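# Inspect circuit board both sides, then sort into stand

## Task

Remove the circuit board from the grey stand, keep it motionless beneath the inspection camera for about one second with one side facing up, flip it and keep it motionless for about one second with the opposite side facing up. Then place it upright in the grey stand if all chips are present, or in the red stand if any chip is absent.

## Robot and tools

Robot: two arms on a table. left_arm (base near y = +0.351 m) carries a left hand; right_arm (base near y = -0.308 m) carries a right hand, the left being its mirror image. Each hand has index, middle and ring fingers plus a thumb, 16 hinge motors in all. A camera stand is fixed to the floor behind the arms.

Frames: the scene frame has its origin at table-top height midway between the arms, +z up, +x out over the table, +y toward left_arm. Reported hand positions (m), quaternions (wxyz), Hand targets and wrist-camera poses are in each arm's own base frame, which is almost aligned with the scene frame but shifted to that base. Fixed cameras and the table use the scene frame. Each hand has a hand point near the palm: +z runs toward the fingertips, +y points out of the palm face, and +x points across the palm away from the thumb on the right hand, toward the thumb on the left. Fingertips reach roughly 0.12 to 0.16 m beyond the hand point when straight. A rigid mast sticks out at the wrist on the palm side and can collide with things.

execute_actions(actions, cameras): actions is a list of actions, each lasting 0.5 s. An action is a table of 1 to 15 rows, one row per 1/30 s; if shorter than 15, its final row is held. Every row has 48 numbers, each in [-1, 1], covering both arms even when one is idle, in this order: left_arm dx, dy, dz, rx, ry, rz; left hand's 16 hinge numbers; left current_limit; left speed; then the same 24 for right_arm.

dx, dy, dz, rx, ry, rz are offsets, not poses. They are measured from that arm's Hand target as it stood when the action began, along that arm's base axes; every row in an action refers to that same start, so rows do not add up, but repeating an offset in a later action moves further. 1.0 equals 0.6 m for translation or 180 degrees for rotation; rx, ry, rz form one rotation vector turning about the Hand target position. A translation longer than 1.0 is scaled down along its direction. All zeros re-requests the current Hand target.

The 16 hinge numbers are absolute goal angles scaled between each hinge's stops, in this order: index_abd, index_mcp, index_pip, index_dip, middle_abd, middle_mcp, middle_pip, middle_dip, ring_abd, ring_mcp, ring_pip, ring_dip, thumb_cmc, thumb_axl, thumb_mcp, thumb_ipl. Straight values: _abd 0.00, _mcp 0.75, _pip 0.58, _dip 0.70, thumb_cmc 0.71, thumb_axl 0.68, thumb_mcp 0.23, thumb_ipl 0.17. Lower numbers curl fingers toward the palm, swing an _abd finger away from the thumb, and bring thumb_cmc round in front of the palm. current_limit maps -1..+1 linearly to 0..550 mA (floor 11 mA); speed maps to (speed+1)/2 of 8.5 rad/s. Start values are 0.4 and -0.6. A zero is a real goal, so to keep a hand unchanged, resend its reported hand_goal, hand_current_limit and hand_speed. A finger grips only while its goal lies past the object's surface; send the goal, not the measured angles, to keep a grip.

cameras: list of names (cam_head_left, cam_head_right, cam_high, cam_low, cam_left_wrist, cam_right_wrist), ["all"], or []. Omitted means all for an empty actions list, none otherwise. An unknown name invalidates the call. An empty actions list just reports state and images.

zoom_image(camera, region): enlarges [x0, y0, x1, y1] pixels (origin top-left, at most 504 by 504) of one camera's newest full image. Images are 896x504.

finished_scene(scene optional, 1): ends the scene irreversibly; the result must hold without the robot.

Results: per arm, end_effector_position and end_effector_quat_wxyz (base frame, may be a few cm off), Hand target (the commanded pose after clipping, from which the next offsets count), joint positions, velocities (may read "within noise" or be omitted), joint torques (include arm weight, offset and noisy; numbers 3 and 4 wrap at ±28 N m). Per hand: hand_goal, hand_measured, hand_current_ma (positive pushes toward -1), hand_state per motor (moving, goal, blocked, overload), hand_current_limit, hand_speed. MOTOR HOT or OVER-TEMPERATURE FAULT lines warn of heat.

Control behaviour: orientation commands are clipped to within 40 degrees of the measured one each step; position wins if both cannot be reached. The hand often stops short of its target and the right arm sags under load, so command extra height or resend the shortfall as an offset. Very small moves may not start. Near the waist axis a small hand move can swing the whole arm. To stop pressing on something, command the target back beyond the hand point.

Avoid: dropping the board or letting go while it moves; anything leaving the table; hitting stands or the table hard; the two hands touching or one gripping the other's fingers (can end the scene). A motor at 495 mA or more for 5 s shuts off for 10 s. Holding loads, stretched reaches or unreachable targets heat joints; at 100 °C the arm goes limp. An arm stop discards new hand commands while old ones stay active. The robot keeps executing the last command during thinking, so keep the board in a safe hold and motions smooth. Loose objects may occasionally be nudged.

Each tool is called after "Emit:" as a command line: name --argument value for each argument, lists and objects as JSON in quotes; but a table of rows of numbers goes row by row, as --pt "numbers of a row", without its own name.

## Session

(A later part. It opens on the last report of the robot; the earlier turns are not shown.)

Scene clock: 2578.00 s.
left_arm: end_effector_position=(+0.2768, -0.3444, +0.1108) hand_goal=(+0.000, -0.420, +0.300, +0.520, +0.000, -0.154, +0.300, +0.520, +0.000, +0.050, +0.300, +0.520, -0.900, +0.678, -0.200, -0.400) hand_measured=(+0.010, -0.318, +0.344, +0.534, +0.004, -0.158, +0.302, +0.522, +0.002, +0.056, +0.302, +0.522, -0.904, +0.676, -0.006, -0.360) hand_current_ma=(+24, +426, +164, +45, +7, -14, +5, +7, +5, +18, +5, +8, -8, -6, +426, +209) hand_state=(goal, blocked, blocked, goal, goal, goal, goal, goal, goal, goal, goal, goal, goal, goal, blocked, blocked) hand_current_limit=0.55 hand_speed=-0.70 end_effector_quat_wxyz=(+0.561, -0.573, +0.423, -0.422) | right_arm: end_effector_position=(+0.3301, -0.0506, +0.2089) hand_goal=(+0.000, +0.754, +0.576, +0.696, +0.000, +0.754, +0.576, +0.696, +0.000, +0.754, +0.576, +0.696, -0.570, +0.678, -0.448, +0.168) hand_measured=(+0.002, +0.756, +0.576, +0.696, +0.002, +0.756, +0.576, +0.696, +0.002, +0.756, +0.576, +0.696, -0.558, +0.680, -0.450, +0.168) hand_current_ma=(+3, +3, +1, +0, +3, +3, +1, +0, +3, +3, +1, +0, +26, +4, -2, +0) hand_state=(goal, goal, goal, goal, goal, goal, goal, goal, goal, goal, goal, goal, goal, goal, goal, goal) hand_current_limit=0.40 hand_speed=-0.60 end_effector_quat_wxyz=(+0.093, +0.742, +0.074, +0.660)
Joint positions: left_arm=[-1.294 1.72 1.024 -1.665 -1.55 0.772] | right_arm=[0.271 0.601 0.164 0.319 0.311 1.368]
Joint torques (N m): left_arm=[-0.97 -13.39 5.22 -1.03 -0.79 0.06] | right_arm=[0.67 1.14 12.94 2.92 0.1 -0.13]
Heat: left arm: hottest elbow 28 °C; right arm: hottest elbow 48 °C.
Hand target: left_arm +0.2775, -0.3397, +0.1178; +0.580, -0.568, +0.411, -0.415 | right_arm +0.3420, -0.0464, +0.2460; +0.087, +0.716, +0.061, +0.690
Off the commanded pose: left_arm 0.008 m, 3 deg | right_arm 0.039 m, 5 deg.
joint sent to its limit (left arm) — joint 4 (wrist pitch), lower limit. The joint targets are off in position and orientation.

Emit:
execute_actions --actions '[[[-0.013,0,-0.005,0,0,0,0,-0.42,0.3,0.52,0,-0.155,0.3,0.52,0,0.05,0.3,0.52,-0.9,0.678,-0.2,-0.4,0.55,-0.7,0,0,0,0,0,0,0,0.754,0.576,0.696,0,0.754,0.576,0.696,0,0.754,0.576,0.696,-0.571,0.678,-0.449,0.168,0.4,-0.6]],[[0,0,0,0,0,0,0,-0.42,0.3,0.52,0,-0.155,0.3,0.52,0,0.05,0.3,0.52,-0.9,0.678,-0.2,-0.4,0.55,-0.7,0,0,0,0,0,0,0,0.754,0.576,0.696,0,0.754,0.576,0.696,0,0.754,0.576,0.696,-0.571,0.678,-0.449,0.168,0.4,-0.6]]]' --cameras '["cam_low","cam_high"]'

Emit:
zoom_image --camera "cam_low" --region '[480, 240, 530, 290]'

Emit:
zoom_image --camera "cam_high" --region '[365, 205, 425, 255]'

Scene clock: 2590.33 s.
left_arm: end_effector_position=(+0.2758, -0.3431, +0.1093) hand_goal=(+0.000, -0.420, +0.300, +0.520, +0.000, -0.154, +0.300, +0.520, +0.000, +0.050, +0.300, +0.520, -0.900, +0.678, -0.200, -0.400) hand_measured=(+0.010, -0.318, +0.344, +0.534, +0.004, -0.158, +0.302, +0.522, +0.002, +0.056, +0.302, +0.522, -0.904, +0.676, -0.006, -0.360) hand_current_ma=(+24, +426, +164, +45, +7, -14, +5, +7, +5, +18, +5, +8, -8, -6, +426, +209) hand_state=(goal, blocked, blocked, goal, goal, goal, goal, goal, goal, goal, goal, goal, goal, goal, blocked, blocked) hand_current_limit=0.55 hand_speed=-0.70 end_effector_quat_wxyz=(+0.561, -0.577, +0.422, -0.417) | right_arm: end_effector_position=(+0.3301, -0.0506, +0.2089) hand_goal=(+0.000, +0.754, +0.576, +0.696, +0.000, +0.754, +0.576, +0.696, +0.000, +0.754, +0.576, +0.696, -0.570, +0.678, -0.448, +0.168) hand_measured=(+0.002, +0.756, +0.576, +0.696, +0.002, +0.756, +0.576, +0.696, +0.002, +0.756, +0.576, +0.696, -0.558, +0.680, -0.450, +0.168) hand_current_ma=(+3, +3, +1, +0, +3, +3, +1, +0, +3, +3, +1, +0, +26, +4, -2, +0) hand_state=(goal, goal, goal, goal, goal, goal, goal, goal, goal, goal, goal, goal, goal, goal, goal, goal) hand_current_limit=0.40 hand_speed=-0.60 end_effector_quat_wxyz=(+0.093, +0.742, +0.074, +0.660)
Joint positions: left_arm=[-1.294 1.72 1.024 -1.665 -1.538 0.772] | right_arm=[0.271 0.601 0.164 0.319 0.311 1.368]
Joint torques (N m): left_arm=[-2.26 -13.57 4.38 -1.05 -0.74 -0.01] | right_arm=[1.9 1.44 12.89 3.04 0.11 -0.13]
Heat: left arm: hottest elbow 28 °C; right arm: hottest elbow 48 °C.
Hand target: left_arm +0.2697, -0.3397, +0.1148; +0.580, -0.568, +0.411, -0.415 | right_arm +0.3420, -0.0464, +0.2460; +0.087, +0.716, +0.061, +0.690
Off the commanded pose: left_arm 0.009 m, 3 deg | right_arm 0.039 m, 5 deg.
joint sent to its limit (left arm) — joint 4 (wrist pitch), lower limit. The joint targets are off in position and orientation.
Images, in order (width x height): cam_high 896x504, cam_low 896x504.

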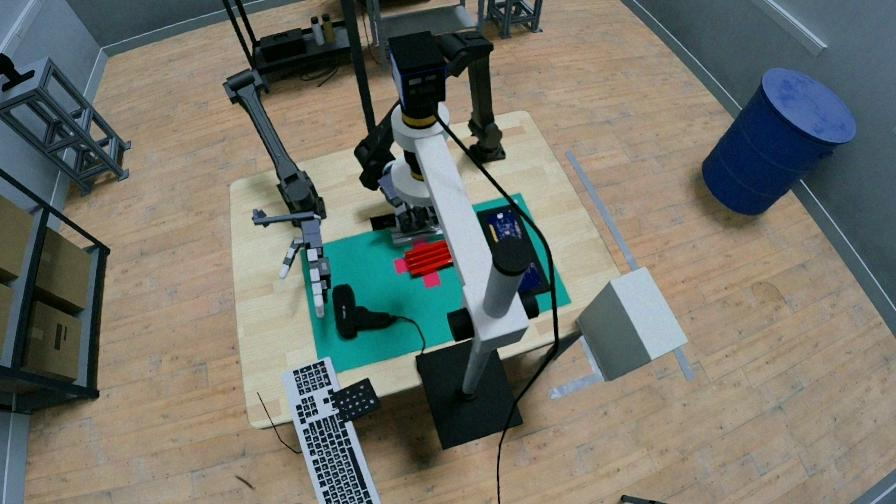

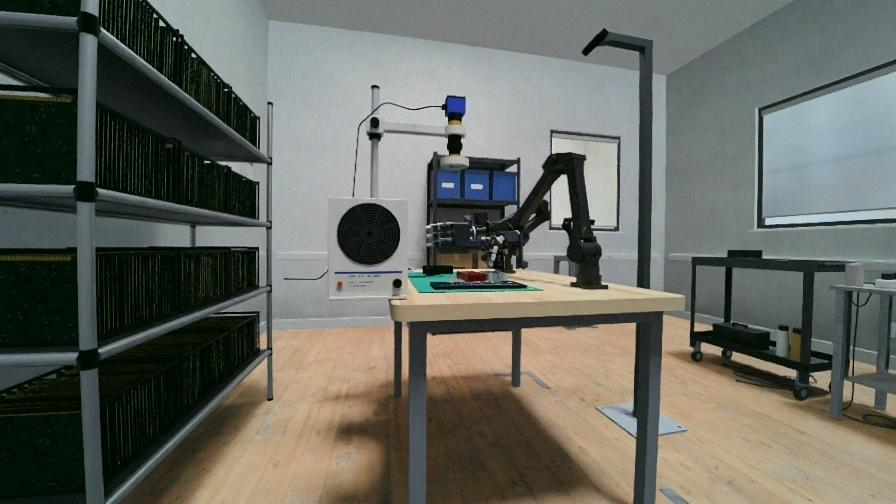

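Scaled by 10.080 from the camera's 896x504 image, which has a finer 1280x720 frame.

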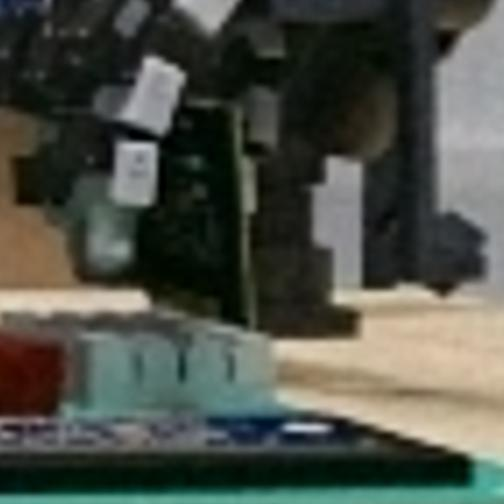

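Scaled by 8.400 from the camera's 896x504 image, which has a finer 1280x720 frame.

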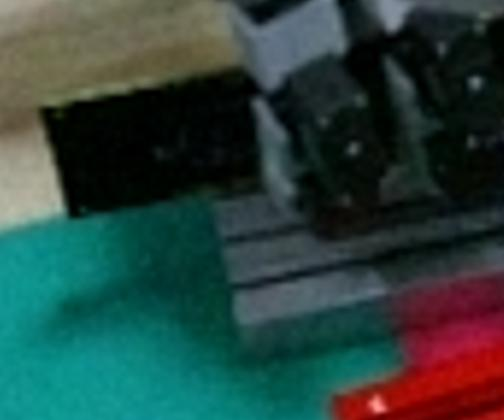

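Emit:
zoom_image --camera "cam_low" --region '[483, 262, 515, 290]'

Scaled by 15.750 from the camera's 896x504 image, which has a finer 1280x720 frame.

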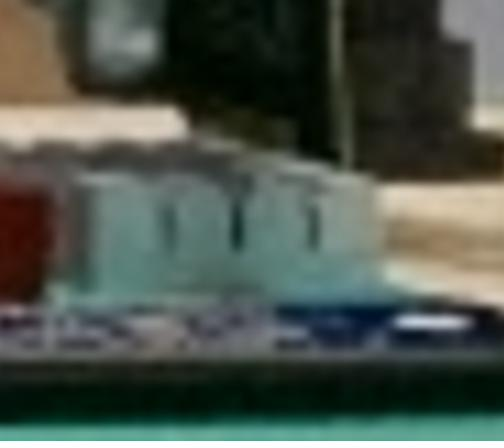

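Emit:
execute_actions --actions '[[[-0.016,0,0.004,0,0,0.004,0,-0.42,0.3,0.52,0,-0.155,0.3,0.52,0,0.05,0.3,0.52,-0.9,0.678,-0.2,-0.4,0.55,-0.7,0,0,0,0,0,0,0,0.754,0.576,0.696,0,0.754,0.576,0.696,0,0.754,0.576,0.696,-0.571,0.678,-0.449,0.168,0.4,-0.6]],[[0,0,0,0,0,0,0,-0.42,0.3,0.52,0,-0.155,0.3,0.52,0,0.05,0.3,0.52,-0.9,0.678,-0.2,-0.4,0.55,-0.7,0,0,0,0,0,0,0,0.754,0.576,0.696,0,0.754,0.576,0.696,0,0.754,0.576,0.696,-0.571,0.678,-0.449,0.168,0.4,-0.6]]]' --cameras '["cam_low","cam_high"]'

Emit:
zoom_image --camera "cam_low" --region '[483, 262, 515, 290]'

Emit:
zoom_image --camera "cam_high" --region '[365, 205, 425, 255]'

Scene clock: 2616.53 s.
left_arm: end_effector_position=(+0.2692, -0.3400, +0.1108) hand_goal=(+0.000, -0.420, +0.300, +0.520, +0.000, -0.154, +0.300, +0.520, +0.000, +0.050, +0.300, +0.520, -0.900, +0.678, -0.200, -0.400) hand_measured=(+0.010, -0.318, +0.344, +0.534, +0.004, -0.158, +0.302, +0.522, +0.002, +0.056, +0.302, +0.522, -0.904, +0.676, -0.006, -0.360) hand_current_ma=(+24, +426, +164, +45, +7, -14, +5, +7, +5, +18, +5, +8, -8, -6, +426, +209) hand_state=(goal, blocked, blocked, goal, goal, goal, goal, goal, goal, goal, goal, goal, goal, goal, blocked, blocked) hand_current_limit=0.55 hand_speed=-0.70 end_effector_quat_wxyz=(+0.556, -0.584, +0.423, -0.413) | right_arm: end_effector_position=(+0.3301, -0.0506, +0.2089) hand_goal=(+0.000, +0.754, +0.576, +0.696, +0.000, +0.754, +0.576, +0.696, +0.000, +0.754, +0.576, +0.696, -0.570, +0.678, -0.448, +0.168) hand_measured=(+0.002, +0.756, +0.576, +0.696, +0.002, +0.756, +0.576, +0.696, +0.002, +0.756, +0.576, +0.696, -0.558, +0.680, -0.450, +0.168) hand_current_ma=(+3, +3, +1, +0, +3, +3, +1, +0, +3, +3, +1, +0, +26, +4, -2, +0) hand_state=(goal, goal, goal, goal, goal, goal, goal, goal, goal, goal, goal, goal, goal, goal, goal, goal) hand_current_limit=0.40 hand_speed=-0.60 end_effector_quat_wxyz=(+0.093, +0.742, +0.074, +0.660)
Joint positions: left_arm=[-1.305 1.702 1.015 -1.665 -1.514 0.776] | right_arm=[0.271 0.601 0.164 0.319 0.311 1.368]
Joint torques (N m): left_arm=[-2.32 -13.39 4.67 -1.05 -0.75 0.06] | right_arm=[1.26 1.14 12.97 2.97 0.11 -0.12]
Heat: left arm: hottest elbow 28 °C; right arm: hottest elbow 48 °C.
Hand target: left_arm +0.2601, -0.3397, +0.1172; +0.583, -0.570, +0.408, -0.411 | right_arm +0.3420, -0.0464, +0.2460; +0.087, +0.716, +0.061, +0.690
Off the commanded pose: left_arm 0.011 m, 4 deg | right_arm 0.039 m, 5 deg.
joint sent to its limit (left arm) — joint 4 (wrist pitch), lower limit. The joint targets are off in position and orientation.
Images, in order (width x height): cam_high 896x504, cam_low 896x504.

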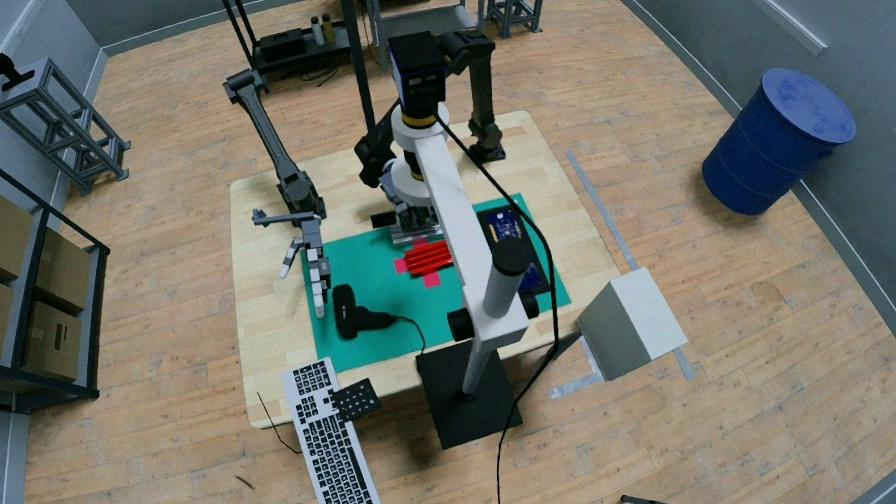

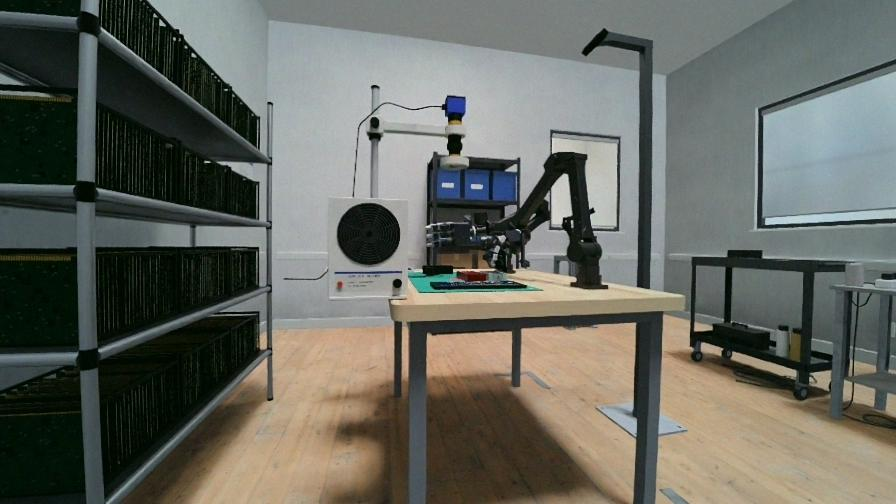

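Scaled by 15.750 from the camera's 896x504 image, which has a finer 1280x720 frame.

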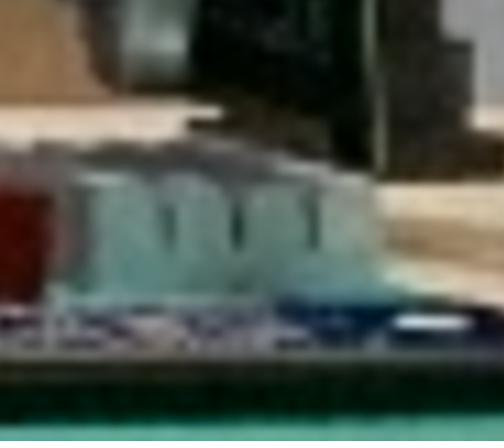

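Scaled by 8.400 from the camera's 896x504 image, which has a finer 1280x720 frame.

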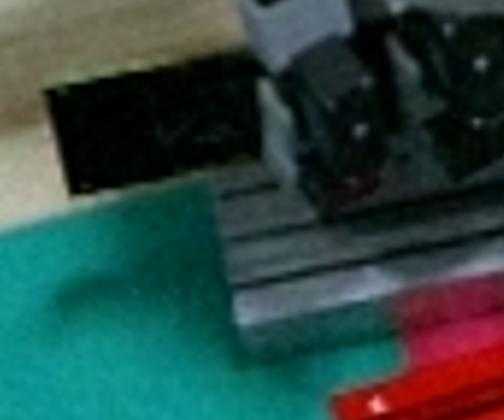

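Emit:
execute_actions --actions '[[[0.025,0,-0.012,0,0,-0.002,0,-0.42,0.3,0.52,0,-0.155,0.3,0.52,0,0.05,0.3,0.52,-0.9,0.678,-0.2,-0.4,0.55,-0.7,0,0,0,0,0,0,0,0.754,0.576,0.696,0,0.754,0.576,0.696,0,0.754,0.576,0.696,-0.571,0.678,-0.449,0.168,0.4,-0.6]],[[0,0,0,0,0,0,0,-0.42,0.3,0.52,0,-0.155,0.3,0.52,0,0.05,0.3,0.52,-0.9,0.678,-0.2,-0.4,0.55,-0.7,0,0,0,0,0,0,0,0.754,0.576,0.696,0,0.754,0.576,0.696,0,0.754,0.576,0.696,-0.571,0.678,-0.449,0.168,0.4,-0.6]]]' --cameras '["cam_low","cam_high"]'

Emit:
zoom_image --camera "cam_low" --region '[483, 262, 515, 290]'

Emit:
zoom_image --camera "cam_high" --region '[365, 205, 425, 255]'

Scene clock: 2629.97 s.
left_arm: end_effector_position=(+0.2707, -0.3422, +0.1118) hand_goal=(+0.000, -0.420, +0.300, +0.520, +0.000, -0.154, +0.300, +0.520, +0.000, +0.050, +0.300, +0.520, -0.900, +0.678, -0.200, -0.400) hand_measured=(+0.010, -0.318, +0.344, +0.534, +0.004, -0.158, +0.302, +0.522, +0.002, +0.056, +0.302, +0.522, -0.904, +0.676, -0.006, -0.360) hand_current_ma=(+24, +426, +164, +45, +7, -14, +5, +7, +5, +18, +5, +8, -8, -6, +426, +209) hand_state=(goal, blocked, blocked, goal, goal, goal, goal, goal, goal, goal, goal, goal, goal, goal, blocked, blocked) hand_current_limit=0.55 hand_speed=-0.70 end_effector_quat_wxyz=(+0.556, -0.579, +0.423, -0.420) | right_arm: end_effector_position=(+0.3301, -0.0506, +0.2089) hand_goal=(+0.000, +0.754, +0.576, +0.696, +0.000, +0.754, +0.576, +0.696, +0.000, +0.754, +0.576, +0.696, -0.570, +0.678, -0.448, +0.168) hand_measured=(+0.002, +0.756, +0.576, +0.696, +0.002, +0.756, +0.576, +0.696, +0.002, +0.756, +0.576, +0.696, -0.558, +0.680, -0.450, +0.168) hand_current_ma=(+3, +3, +1, +0, +3, +3, +1, +0, +3, +3, +1, +0, +26, +4, -2, +0) hand_state=(goal, goal, goal, goal, goal, goal, goal, goal, goal, goal, goal, goal, goal, goal, goal, goal) hand_current_limit=0.40 hand_speed=-0.60 end_effector_quat_wxyz=(+0.093, +0.742, +0.074, +0.660)
Joint positions: left_arm=[-1.305 1.705 1.015 -1.665 -1.531 0.77] | right_arm=[0.271 0.601 0.164 0.319 0.311 1.368]
Joint torques (N m): left_arm=[0.38 -10.7 5.52 -1.03 -1.28 -0.1] | right_arm=[1.67 1.08 12.89 2.85 0.11 -0.1]
Heat: left arm: hottest shoulder 27 °C; right arm: hottest elbow 48 °C.
Hand target: left_arm +0.2751, -0.3397, +0.1100; +0.582, -0.569, +0.409, -0.413 | right_arm +0.3420, -0.0464, +0.2460; +0.087, +0.716, +0.061, +0.690
Off the commanded pose: left_arm 0.005 m, 4 deg | right_arm 0.039 m, 5 deg.
joint sent to its limit (left arm) — joint 4 (wrist pitch), lower limit. The joint targets are off in position and orientation.
Images, in order (width x height): cam_high 896x504, cam_low 896x504.

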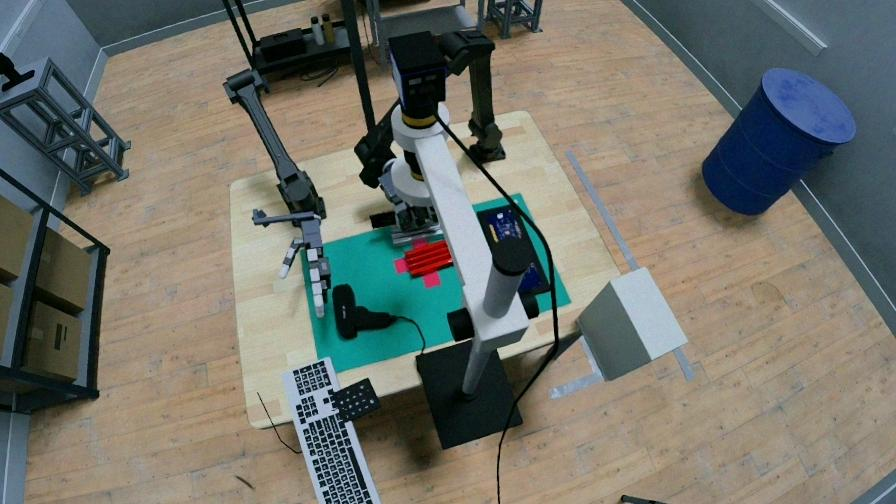

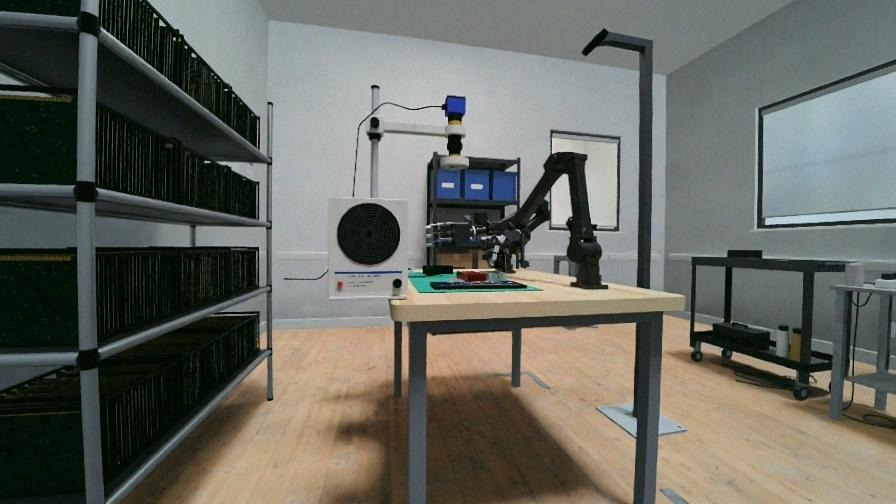

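Scaled by 15.750 from the camera's 896x504 image, which has a finer 1280x720 frame.

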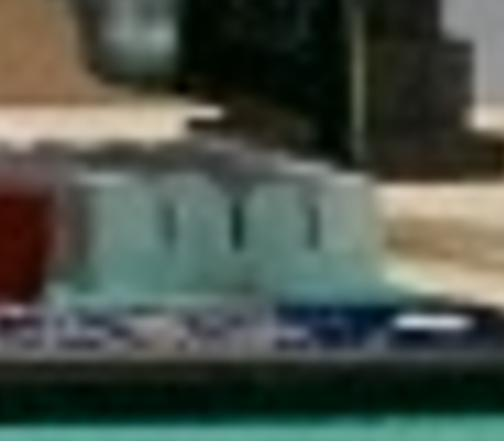

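Scaled by 8.400 from the camera's 896x504 image, which has a finer 1280x720 frame.

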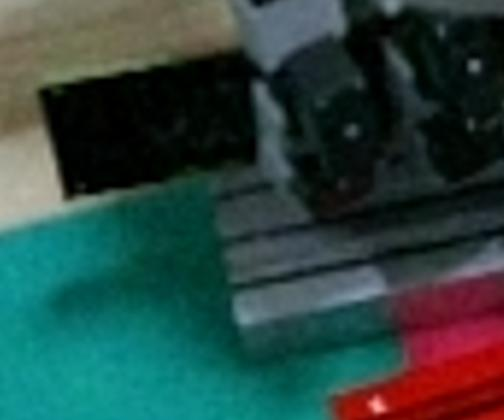

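Emit:
execute_actions --actions '[[[0,0,-0.004,0,0,0,0,-0.42,0.3,0.52,0,-0.18,0.3,0.52,0,0.025,0.3,0.52,-0.9,0.678,-0.2,-0.4,0.55,-0.7,0,0,0,0,0,0,0,0.754,0.576,0.696,0,0.754,0.576,0.696,0,0.754,0.576,0.696,-0.571,0.678,-0.449,0.168,0.4,-0.6]]]' --cameras '["cam_low","cam_high"]'

Emit:
zoom_image --camera "cam_low" --region '[483, 262, 515, 290]'

Emit:
zoom_image --camera "cam_high" --region '[365, 205, 425, 255]'

Scene clock: 2641.53 s.
left_arm: end_effector_position=(+0.2709, -0.3427, +0.1097) hand_goal=(+0.000, -0.420, +0.300, +0.520, +0.000, -0.180, +0.300, +0.520, +0.000, +0.026, +0.300, +0.520, -0.900, +0.678, -0.200, -0.400) hand_measured=(+0.012, -0.318, +0.344, +0.534, +0.004, -0.176, +0.302, +0.522, +0.002, +0.046, +0.302, +0.522, -0.902, +0.676, -0.006, -0.360) hand_current_ma=(+31, +426, +164, +45, +7, +12, +5, +7, +5, +70, +5, +8, -6, -3, +426, +209) hand_state=(goal, blocked, blocked, goal, goal, goal, goal, goal, goal, goal, goal, goal, goal, goal, blocked, blocked) hand_current_limit=0.55 hand_speed=-0.70 end_effector_quat_wxyz=(+0.556, -0.580, +0.422, -0.420) | right_arm: end_effector_position=(+0.3301, -0.0506, +0.2089) hand_goal=(+0.000, +0.754, +0.576, +0.696, +0.000, +0.754, +0.576, +0.696, +0.000, +0.754, +0.576, +0.696, -0.570, +0.678, -0.448, +0.168) hand_measured=(+0.002, +0.756, +0.576, +0.696, +0.002, +0.756, +0.576, +0.696, +0.002, +0.756, +0.576, +0.696, -0.558, +0.680, -0.450, +0.168) hand_current_ma=(+3, +3, +1, +0, +3, +3, +1, +0, +3, +3, +1, +0, +26, +4, -2, +0) hand_state=(goal, goal, goal, goal, goal, goal, goal, goal, goal, goal, goal, goal, goal, goal, goal, goal) hand_current_limit=0.40 hand_speed=-0.60 end_effector_quat_wxyz=(+0.093, +0.742, +0.074, +0.660)
Joint positions: left_arm=[-1.305 1.711 1.015 -1.665 -1.531 0.763] | right_arm=[0.271 0.601 0.164 0.319 0.311 1.368]
Joint torques (N m): left_arm=[0.38 -10.75 5.39 -1.05 -1.25 -0.1] | right_arm=[1.14 0.97 12.83 2.84 0.15 -0.13]
Heat: left arm: hottest shoulder 27 °C; right arm: hottest elbow 48 °C.
Hand target: left_arm +0.2751, -0.3397, +0.1076; +0.582, -0.569, +0.409, -0.413 | right_arm +0.3420, -0.0464, +0.2460; +0.087, +0.716, +0.061, +0.690
Off the commanded pose: left_arm 0.006 m, 4 deg | right_arm 0.039 m, 5 deg.
joint sent to its limit (left arm) — joint 4 (wrist pitch), lower limit. The joint targets are off in position and orientation.
Images, in order (width x height): cam_high 896x504, cam_low 896x504.

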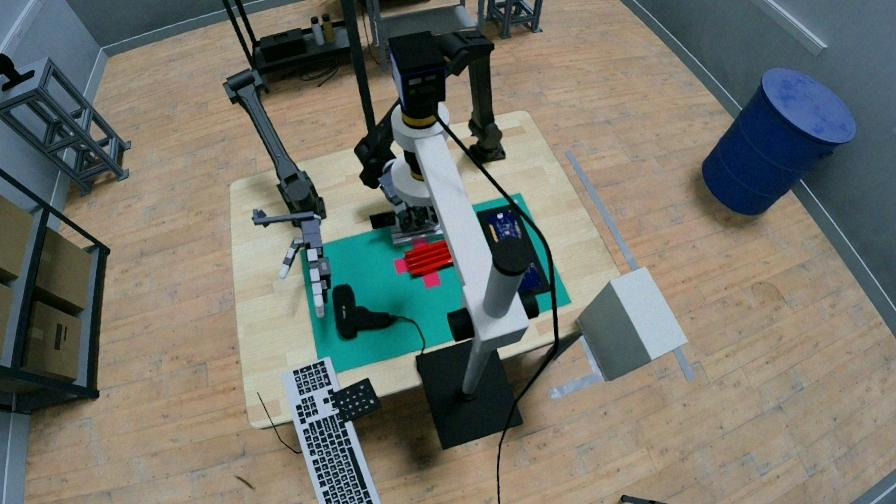

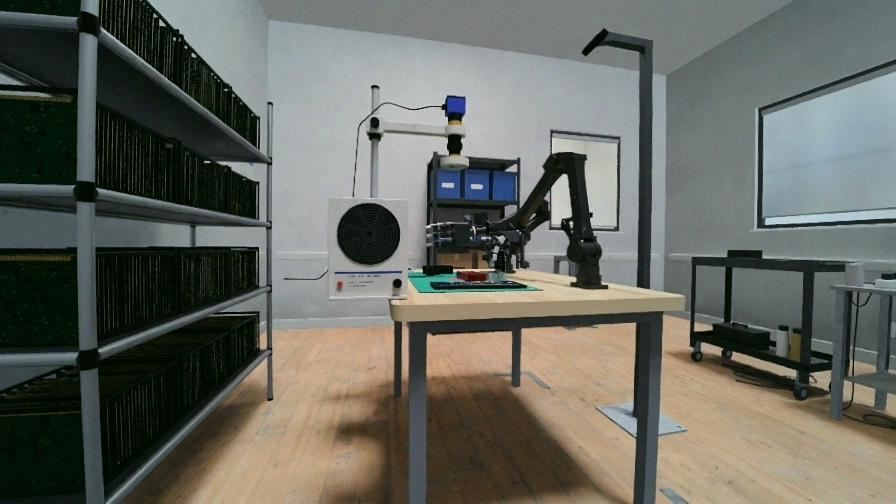

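Scaled by 15.750 from the camera's 896x504 image, which has a finer 1280x720 frame.

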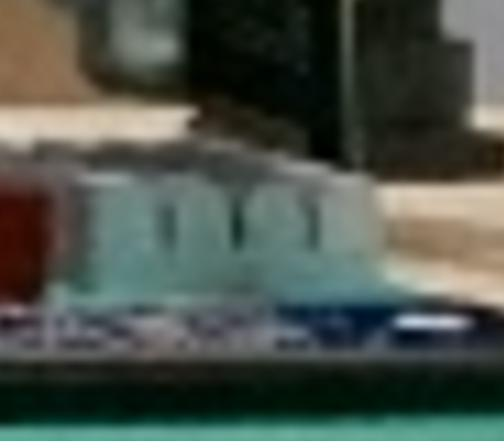

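Scaled by 8.400 from the camera's 896x504 image, which has a finer 1280x720 frame.

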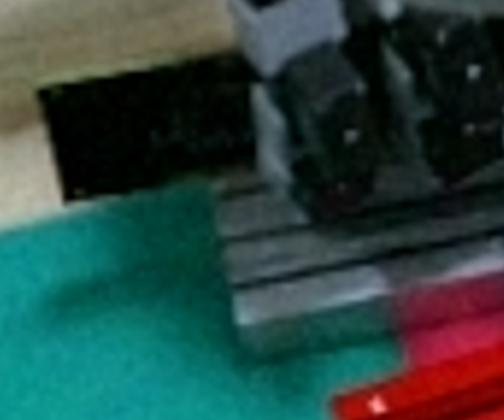

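Emit:
execute_actions --actions '[[[0,0,-0.004,0,0,0,0,-0.42,0.3,0.52,0,-0.18,0.3,0.52,0,-0.05,0.3,0.52,-0.9,0.678,-0.2,-0.4,0.55,-0.7,0,0,0,0,0,0,0,0.754,0.576,0.696,0,0.754,0.576,0.696,0,0.754,0.576,0.696,-0.571,0.678,-0.449,0.168,0.4,-0.6]]]' --cameras '["cam_low","cam_high"]'

Emit:
zoom_image --camera "cam_low" --region '[483, 262, 515, 290]'

Emit:
zoom_image --camera "cam_high" --region '[365, 205, 425, 255]'

Scene clock: 2648.50 s.
left_arm: end_effector_position=(+0.2710, -0.3431, +0.1081) hand_goal=(+0.000, -0.420, +0.300, +0.520, +0.000, -0.180, +0.300, +0.520, +0.000, -0.050, +0.300, +0.520, -0.900, +0.678, -0.200, -0.400) hand_measured=(+0.016, -0.318, +0.348, +0.534, +0.004, -0.180, +0.302, +0.522, +0.002, -0.010, +0.302, +0.522, -0.902, +0.678, -0.004, -0.360) hand_current_ma=(+43, +426, +182, +45, +7, -1, +5, +7, +5, +163, +5, +8, -4, -1, +426, +209) hand_state=(goal, blocked, blocked, goal, goal, goal, goal, goal, goal, blocked, goal, goal, goal, goal, blocked, blocked) hand_current_limit=0.55 hand_speed=-0.70 end_effector_quat_wxyz=(+0.556, -0.580, +0.422, -0.421) | right_arm: end_effector_position=(+0.3301, -0.0506, +0.2089) hand_goal=(+0.000, +0.754, +0.576, +0.696, +0.000, +0.754, +0.576, +0.696, +0.000, +0.754, +0.576, +0.696, -0.570, +0.678, -0.448, +0.168) hand_measured=(+0.002, +0.756, +0.576, +0.696, +0.002, +0.756, +0.576, +0.696, +0.002, +0.756, +0.576, +0.696, -0.558, +0.680, -0.450, +0.168) hand_current_ma=(+3, +3, +1, +0, +3, +3, +1, +0, +3, +3, +1, +0, +26, +4, -2, +0) hand_state=(goal, goal, goal, goal, goal, goal, goal, goal, goal, goal, goal, goal, goal, goal, goal, goal) hand_current_limit=0.40 hand_speed=-0.60 end_effector_quat_wxyz=(+0.093, +0.742, +0.074, +0.660)
Joint positions: left_arm=[-1.305 1.716 1.015 -1.665 -1.531 0.756] | right_arm=[0.271 0.601 0.164 0.319 0.311 1.368]
Joint torques (N m): left_arm=[0.38 -10.81 5.27 -1.05 -1.22 -0.11] | right_arm=[1.67 1.44 12.89 2.86 0.1 -0.11]
Heat: left arm: hottest shoulder 27 °C; right arm: hottest elbow 48 °C.
Hand target: left_arm +0.2751, -0.3397, +0.1052; +0.582, -0.569, +0.409, -0.413 | right_arm +0.3420, -0.0464, +0.2460; +0.087, +0.716, +0.061, +0.690
Off the commanded pose: left_arm 0.006 m, 4 deg | right_arm 0.039 m, 5 deg.
joint sent to its limit (left arm) — joint 4 (wrist pitch), lower limit. The joint targets are off in position and orientation.
Images, in order (width x height): cam_high 896x504, cam_low 896x504.

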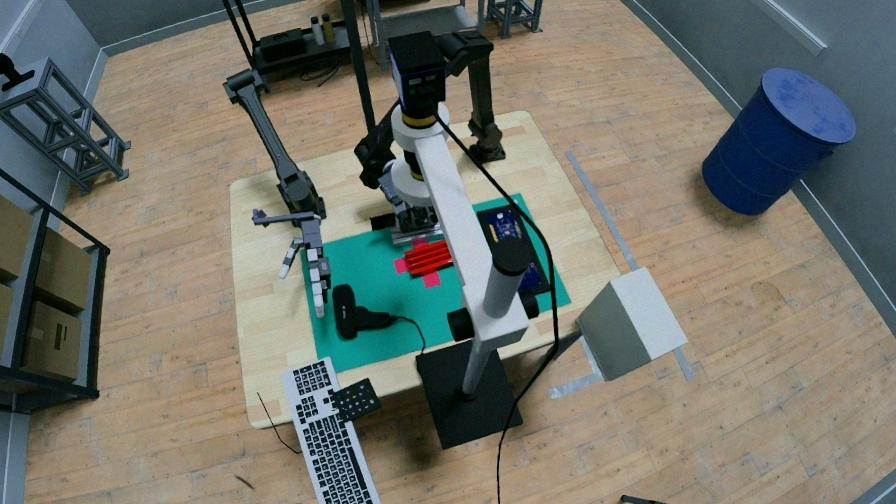

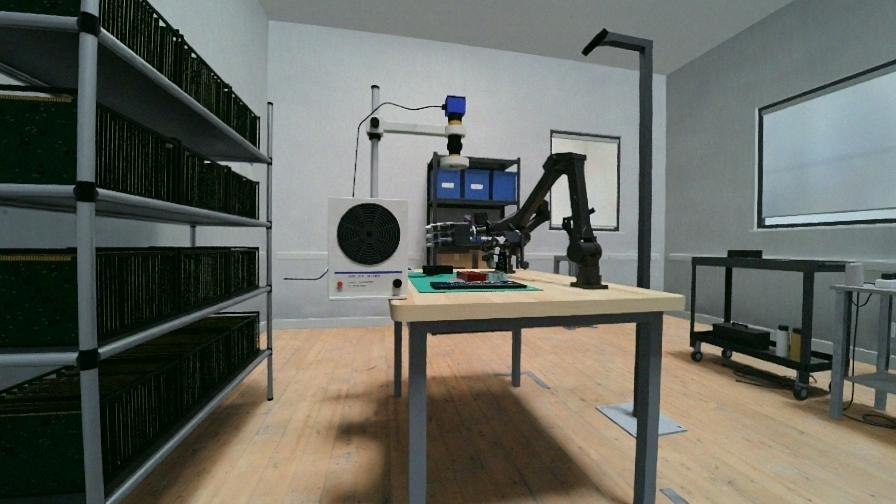

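Scaled by 15.750 from the camera's 896x504 image, which has a finer 1280x720 frame.

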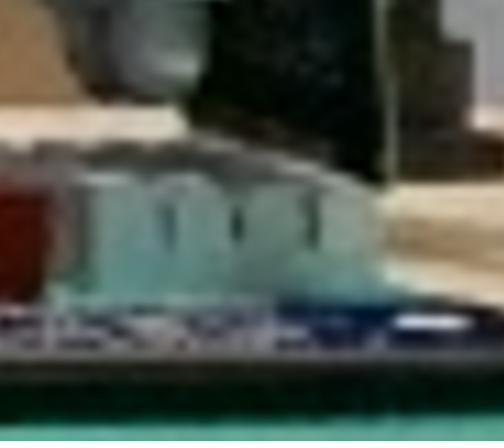

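Scaled by 8.400 from the camera's 896x504 image, which has a finer 1280x720 frame.

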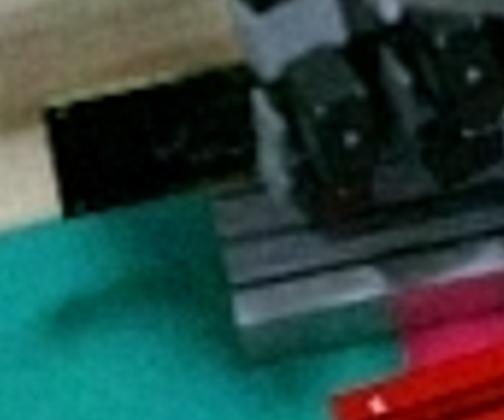

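Emit:
execute_actions --actions '[[[0,0,-0.003,0,0,0,0,-0.42,0.3,0.52,0,-0.17,0.3,0.52,0,0.012,0.3,0.52,-0.9,0.678,-0.2,-0.4,0.55,-0.7,0,0,0,0,0,0,0,0.754,0.576,0.696,0,0.754,0.576,0.696,0,0.754,0.576,0.696,-0.571,0.678,-0.449,0.168,0.4,-0.6]]]' --cameras '["cam_low","cam_high"]'

Emit:
zoom_image --camera "cam_low" --region '[483, 262, 515, 290]'

Emit:
zoom_image --camera "cam_high" --region '[365, 205, 425, 255]'

Scene clock: 2658.27 s.
left_arm: end_effector_position=(+0.2711, -0.3435, +0.1065) hand_goal=(+0.000, -0.420, +0.300, +0.520, +0.000, -0.170, +0.300, +0.520, +0.000, +0.012, +0.300, +0.520, -0.900, +0.678, -0.200, -0.400) hand_measured=(+0.014, -0.318, +0.348, +0.534, +0.004, -0.174, +0.302, +0.522, +0.004, +0.018, +0.302, +0.522, -0.904, +0.678, -0.004, -0.360) hand_current_ma=(+41, +426, +182, +45, +7, -11, +5, +7, +7, +21, +5, +8, -8, -2, +426, +209) hand_state=(goal, blocked, blocked, goal, goal, goal, goal, goal, goal, goal, goal, goal, goal, goal, blocked, blocked) hand_current_limit=0.55 hand_speed=-0.70 end_effector_quat_wxyz=(+0.556, -0.580, +0.421, -0.421) | right_arm: end_effector_position=(+0.3301, -0.0506, +0.2089) hand_goal=(+0.000, +0.754, +0.576, +0.696, +0.000, +0.754, +0.576, +0.696, +0.000, +0.754, +0.576, +0.696, -0.570, +0.678, -0.448, +0.168) hand_measured=(+0.002, +0.756, +0.576, +0.696, +0.002, +0.756, +0.576, +0.696, +0.002, +0.756, +0.576, +0.696, -0.558, +0.680, -0.450, +0.168) hand_current_ma=(+3, +3, +1, +0, +3, +3, +1, +0, +3, +3, +1, +0, +26, +4, -2, +0) hand_state=(goal, goal, goal, goal, goal, goal, goal, goal, goal, goal, goal, goal, goal, goal, goal, goal) hand_current_limit=0.40 hand_speed=-0.60 end_effector_quat_wxyz=(+0.093, +0.742, +0.074, +0.660)
Joint positions: left_arm=[-1.305 1.72 1.015 -1.665 -1.531 0.75] | right_arm=[0.271 0.601 0.164 0.319 0.311 1.368]
Joint torques (N m): left_arm=[0.44 -10.75 5.19 -1.06 -1.21 -0.1] | right_arm=[1.38 1.55 12.93 2.93 0.15 -0.11]
Heat: left arm: hottest elbow 27 °C; right arm: hottest elbow 48 °C.
Hand target: left_arm +0.2751, -0.3397, +0.1034; +0.582, -0.569, +0.409, -0.413 | right_arm +0.3420, -0.0464, +0.2460; +0.087, +0.716, +0.061, +0.690
Off the commanded pose: left_arm 0.006 m, 4 deg | right_arm 0.039 m, 5 deg.
joint sent to its limit (left arm) — joint 4 (wrist pitch), lower limit. The joint targets are off in position and orientation.
Images, in order (width x height): cam_high 896x504, cam_low 896x504.

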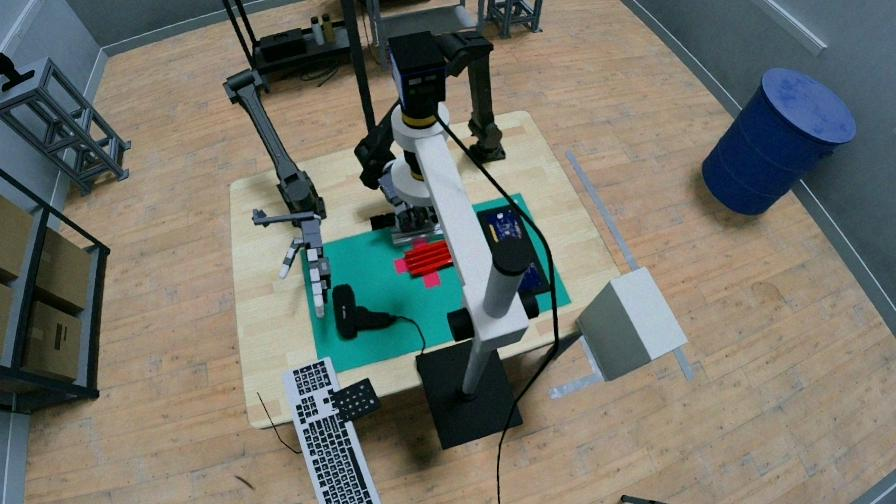

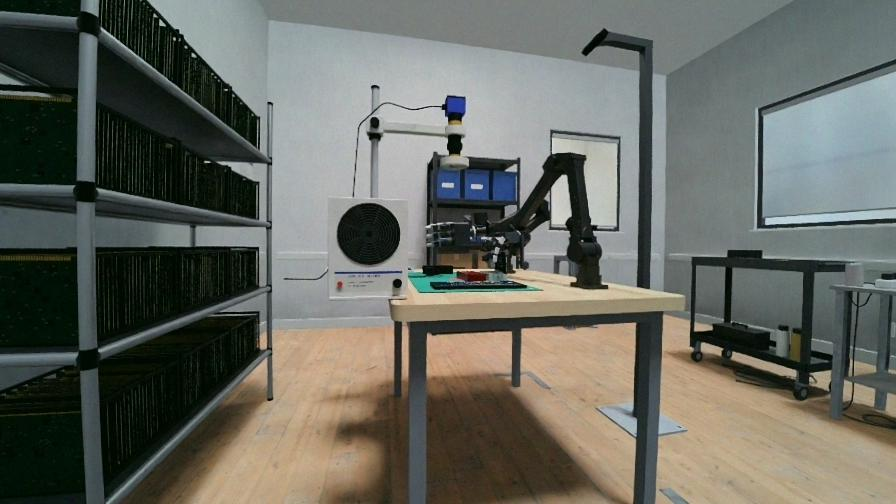

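Scaled by 15.750 from the camera's 896x504 image, which has a finer 1280x720 frame.

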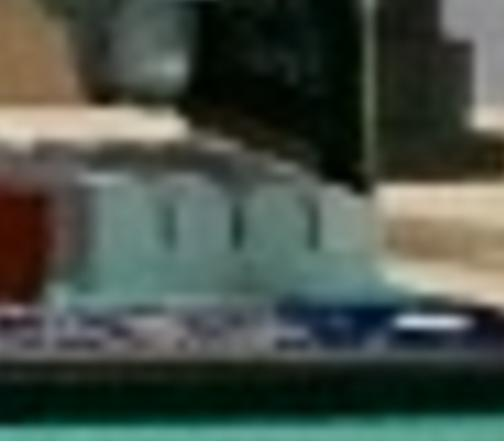

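Scaled by 8.400 from the camera's 896x504 image, which has a finer 1280x720 frame.

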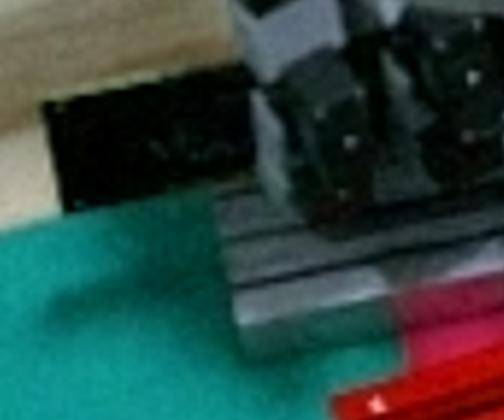

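Emit:
execute_actions --actions '[[[0,0,-0.012,0,0,0,0,-0.42,0.3,0.52,0,-0.17,0.3,0.52,0,0.012,0.3,0.52,-0.9,0.678,-0.2,-0.4,0.55,-0.7,0,0,0,0,0,0,0,0.754,0.576,0.696,0,0.754,0.576,0.696,0,0.754,0.576,0.696,-0.571,0.678,-0.449,0.168,0.4,-0.6]],[[0,0,-0.012,0,0,0,0,-0.42,0.3,0.52,0,-0.17,0.3,0.52,0,0.012,0.3,0.52,-0.9,0.678,-0.2,-0.4,0.55,-0.7,0,0,0,0,0,0,0,0.754,0.576,0.696,0,0.754,0.576,0.696,0,0.754,0.576,0.696,-0.571,0.678,-0.449,0.168,0.4,-0.6]]]' --cameras '["cam_low","cam_high"]'

Emit:
zoom_image --camera "cam_low" --region '[483, 262, 515, 290]'

Emit:
zoom_image --camera "cam_high" --region '[365, 205, 425, 255]'

Scene clock: 2666.77 s.
left_arm: end_effector_position=(+0.2709, -0.3448, +0.0943) hand_goal=(+0.000, -0.420, +0.300, +0.520, +0.000, -0.170, +0.300, +0.520, +0.000, +0.012, +0.300, +0.520, -0.900, +0.678, -0.200, -0.400) hand_measured=(+0.012, -0.318, +0.348, +0.534, +0.004, -0.166, +0.302, +0.522, +0.004, +0.018, +0.302, +0.522, -0.904, +0.676, -0.004, -0.360) hand_current_ma=(+31, +426, +182, +45, +7, +12, +5, +7, +7, +21, +5, +8, -11, -4, +426, +209) hand_state=(goal, blocked, blocked, goal, goal, goal, goal, goal, goal, goal, goal, goal, goal, goal, blocked, blocked) hand_current_limit=0.55 hand_speed=-0.70 end_effector_quat_wxyz=(+0.558, -0.578, +0.424, -0.419) | right_arm: end_effector_position=(+0.3301, -0.0506, +0.2089) hand_goal=(+0.000, +0.754, +0.576, +0.696, +0.000, +0.754, +0.576, +0.696, +0.000, +0.754, +0.576, +0.696, -0.570, +0.678, -0.448, +0.168) hand_measured=(+0.002, +0.756, +0.576, +0.696, +0.002, +0.756, +0.576, +0.696, +0.002, +0.756, +0.576, +0.696, -0.558, +0.680, -0.450, +0.168) hand_current_ma=(+3, +3, +1, +0, +3, +3, +1, +0, +3, +3, +1, +0, +26, +4, -2, +0) hand_state=(goal, goal, goal, goal, goal, goal, goal, goal, goal, goal, goal, goal, goal, goal, goal, goal) hand_current_limit=0.40 hand_speed=-0.60 end_effector_quat_wxyz=(+0.093, +0.742, +0.074, +0.660)
Joint positions: left_arm=[-1.306 1.754 1.015 -1.666 -1.531 0.724] | right_arm=[0.271 0.601 0.164 0.319 0.311 1.368]
Joint torques (N m): left_arm=[0.44 -10.87 4.52 -1.02 -1.1 -0.15] | right_arm=[1.03 1.9 13.03 2.86 0.13 -0.14]
Heat: left arm: hottest elbow 27 °C; right arm: hottest elbow 48 °C.
Hand target: left_arm +0.2751, -0.3397, +0.0890; +0.582, -0.569, +0.409, -0.413 | right_arm +0.3420, -0.0464, +0.2460; +0.087, +0.716, +0.061, +0.690
Off the commanded pose: left_arm 0.008 m, 3 deg | right_arm 0.039 m, 5 deg.
joint sent to its limit (left arm) — joint 4 (wrist pitch), lower limit. The joint targets are off in position and orientation.
Images, in order (width x height): cam_high 896x504, cam_low 896x504.

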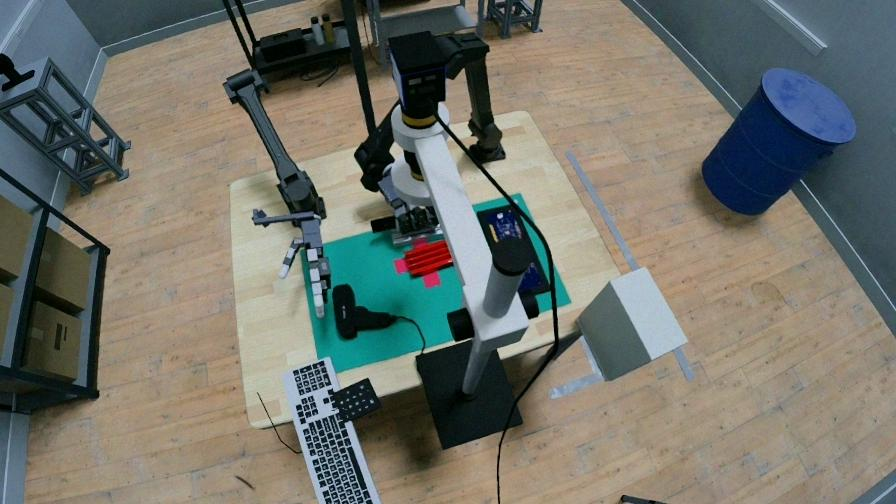

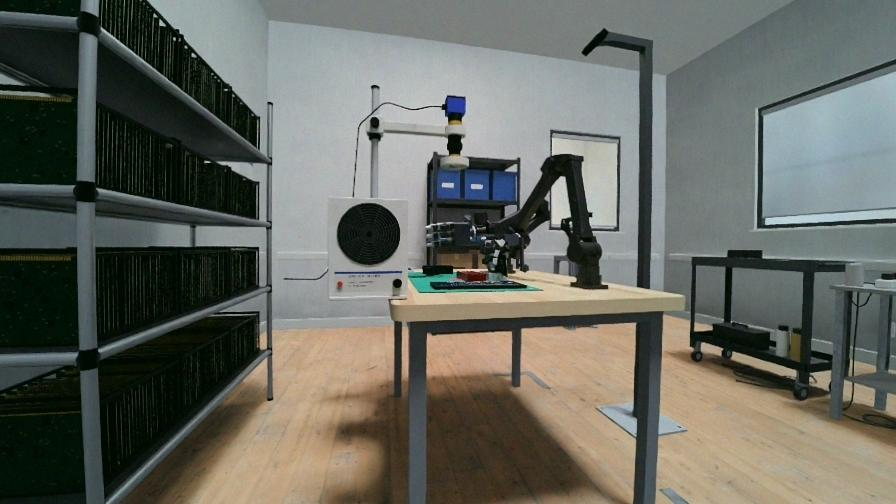

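Scaled by 15.750 from the camera's 896x504 image, which has a finer 1280x720 frame.

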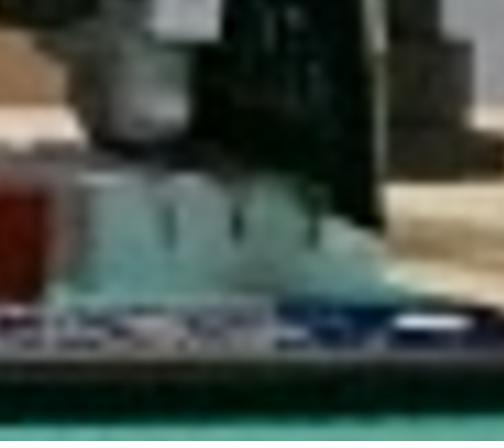

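Scaled by 8.400 from the camera's 896x504 image, which has a finer 1280x720 frame.

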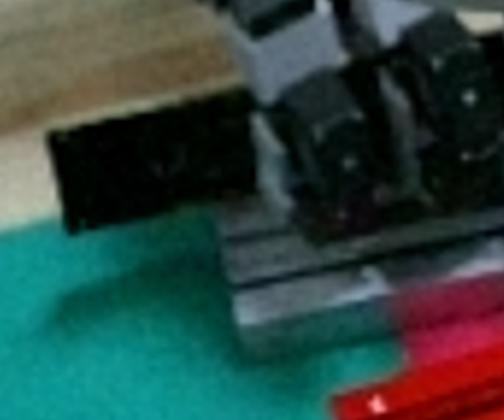

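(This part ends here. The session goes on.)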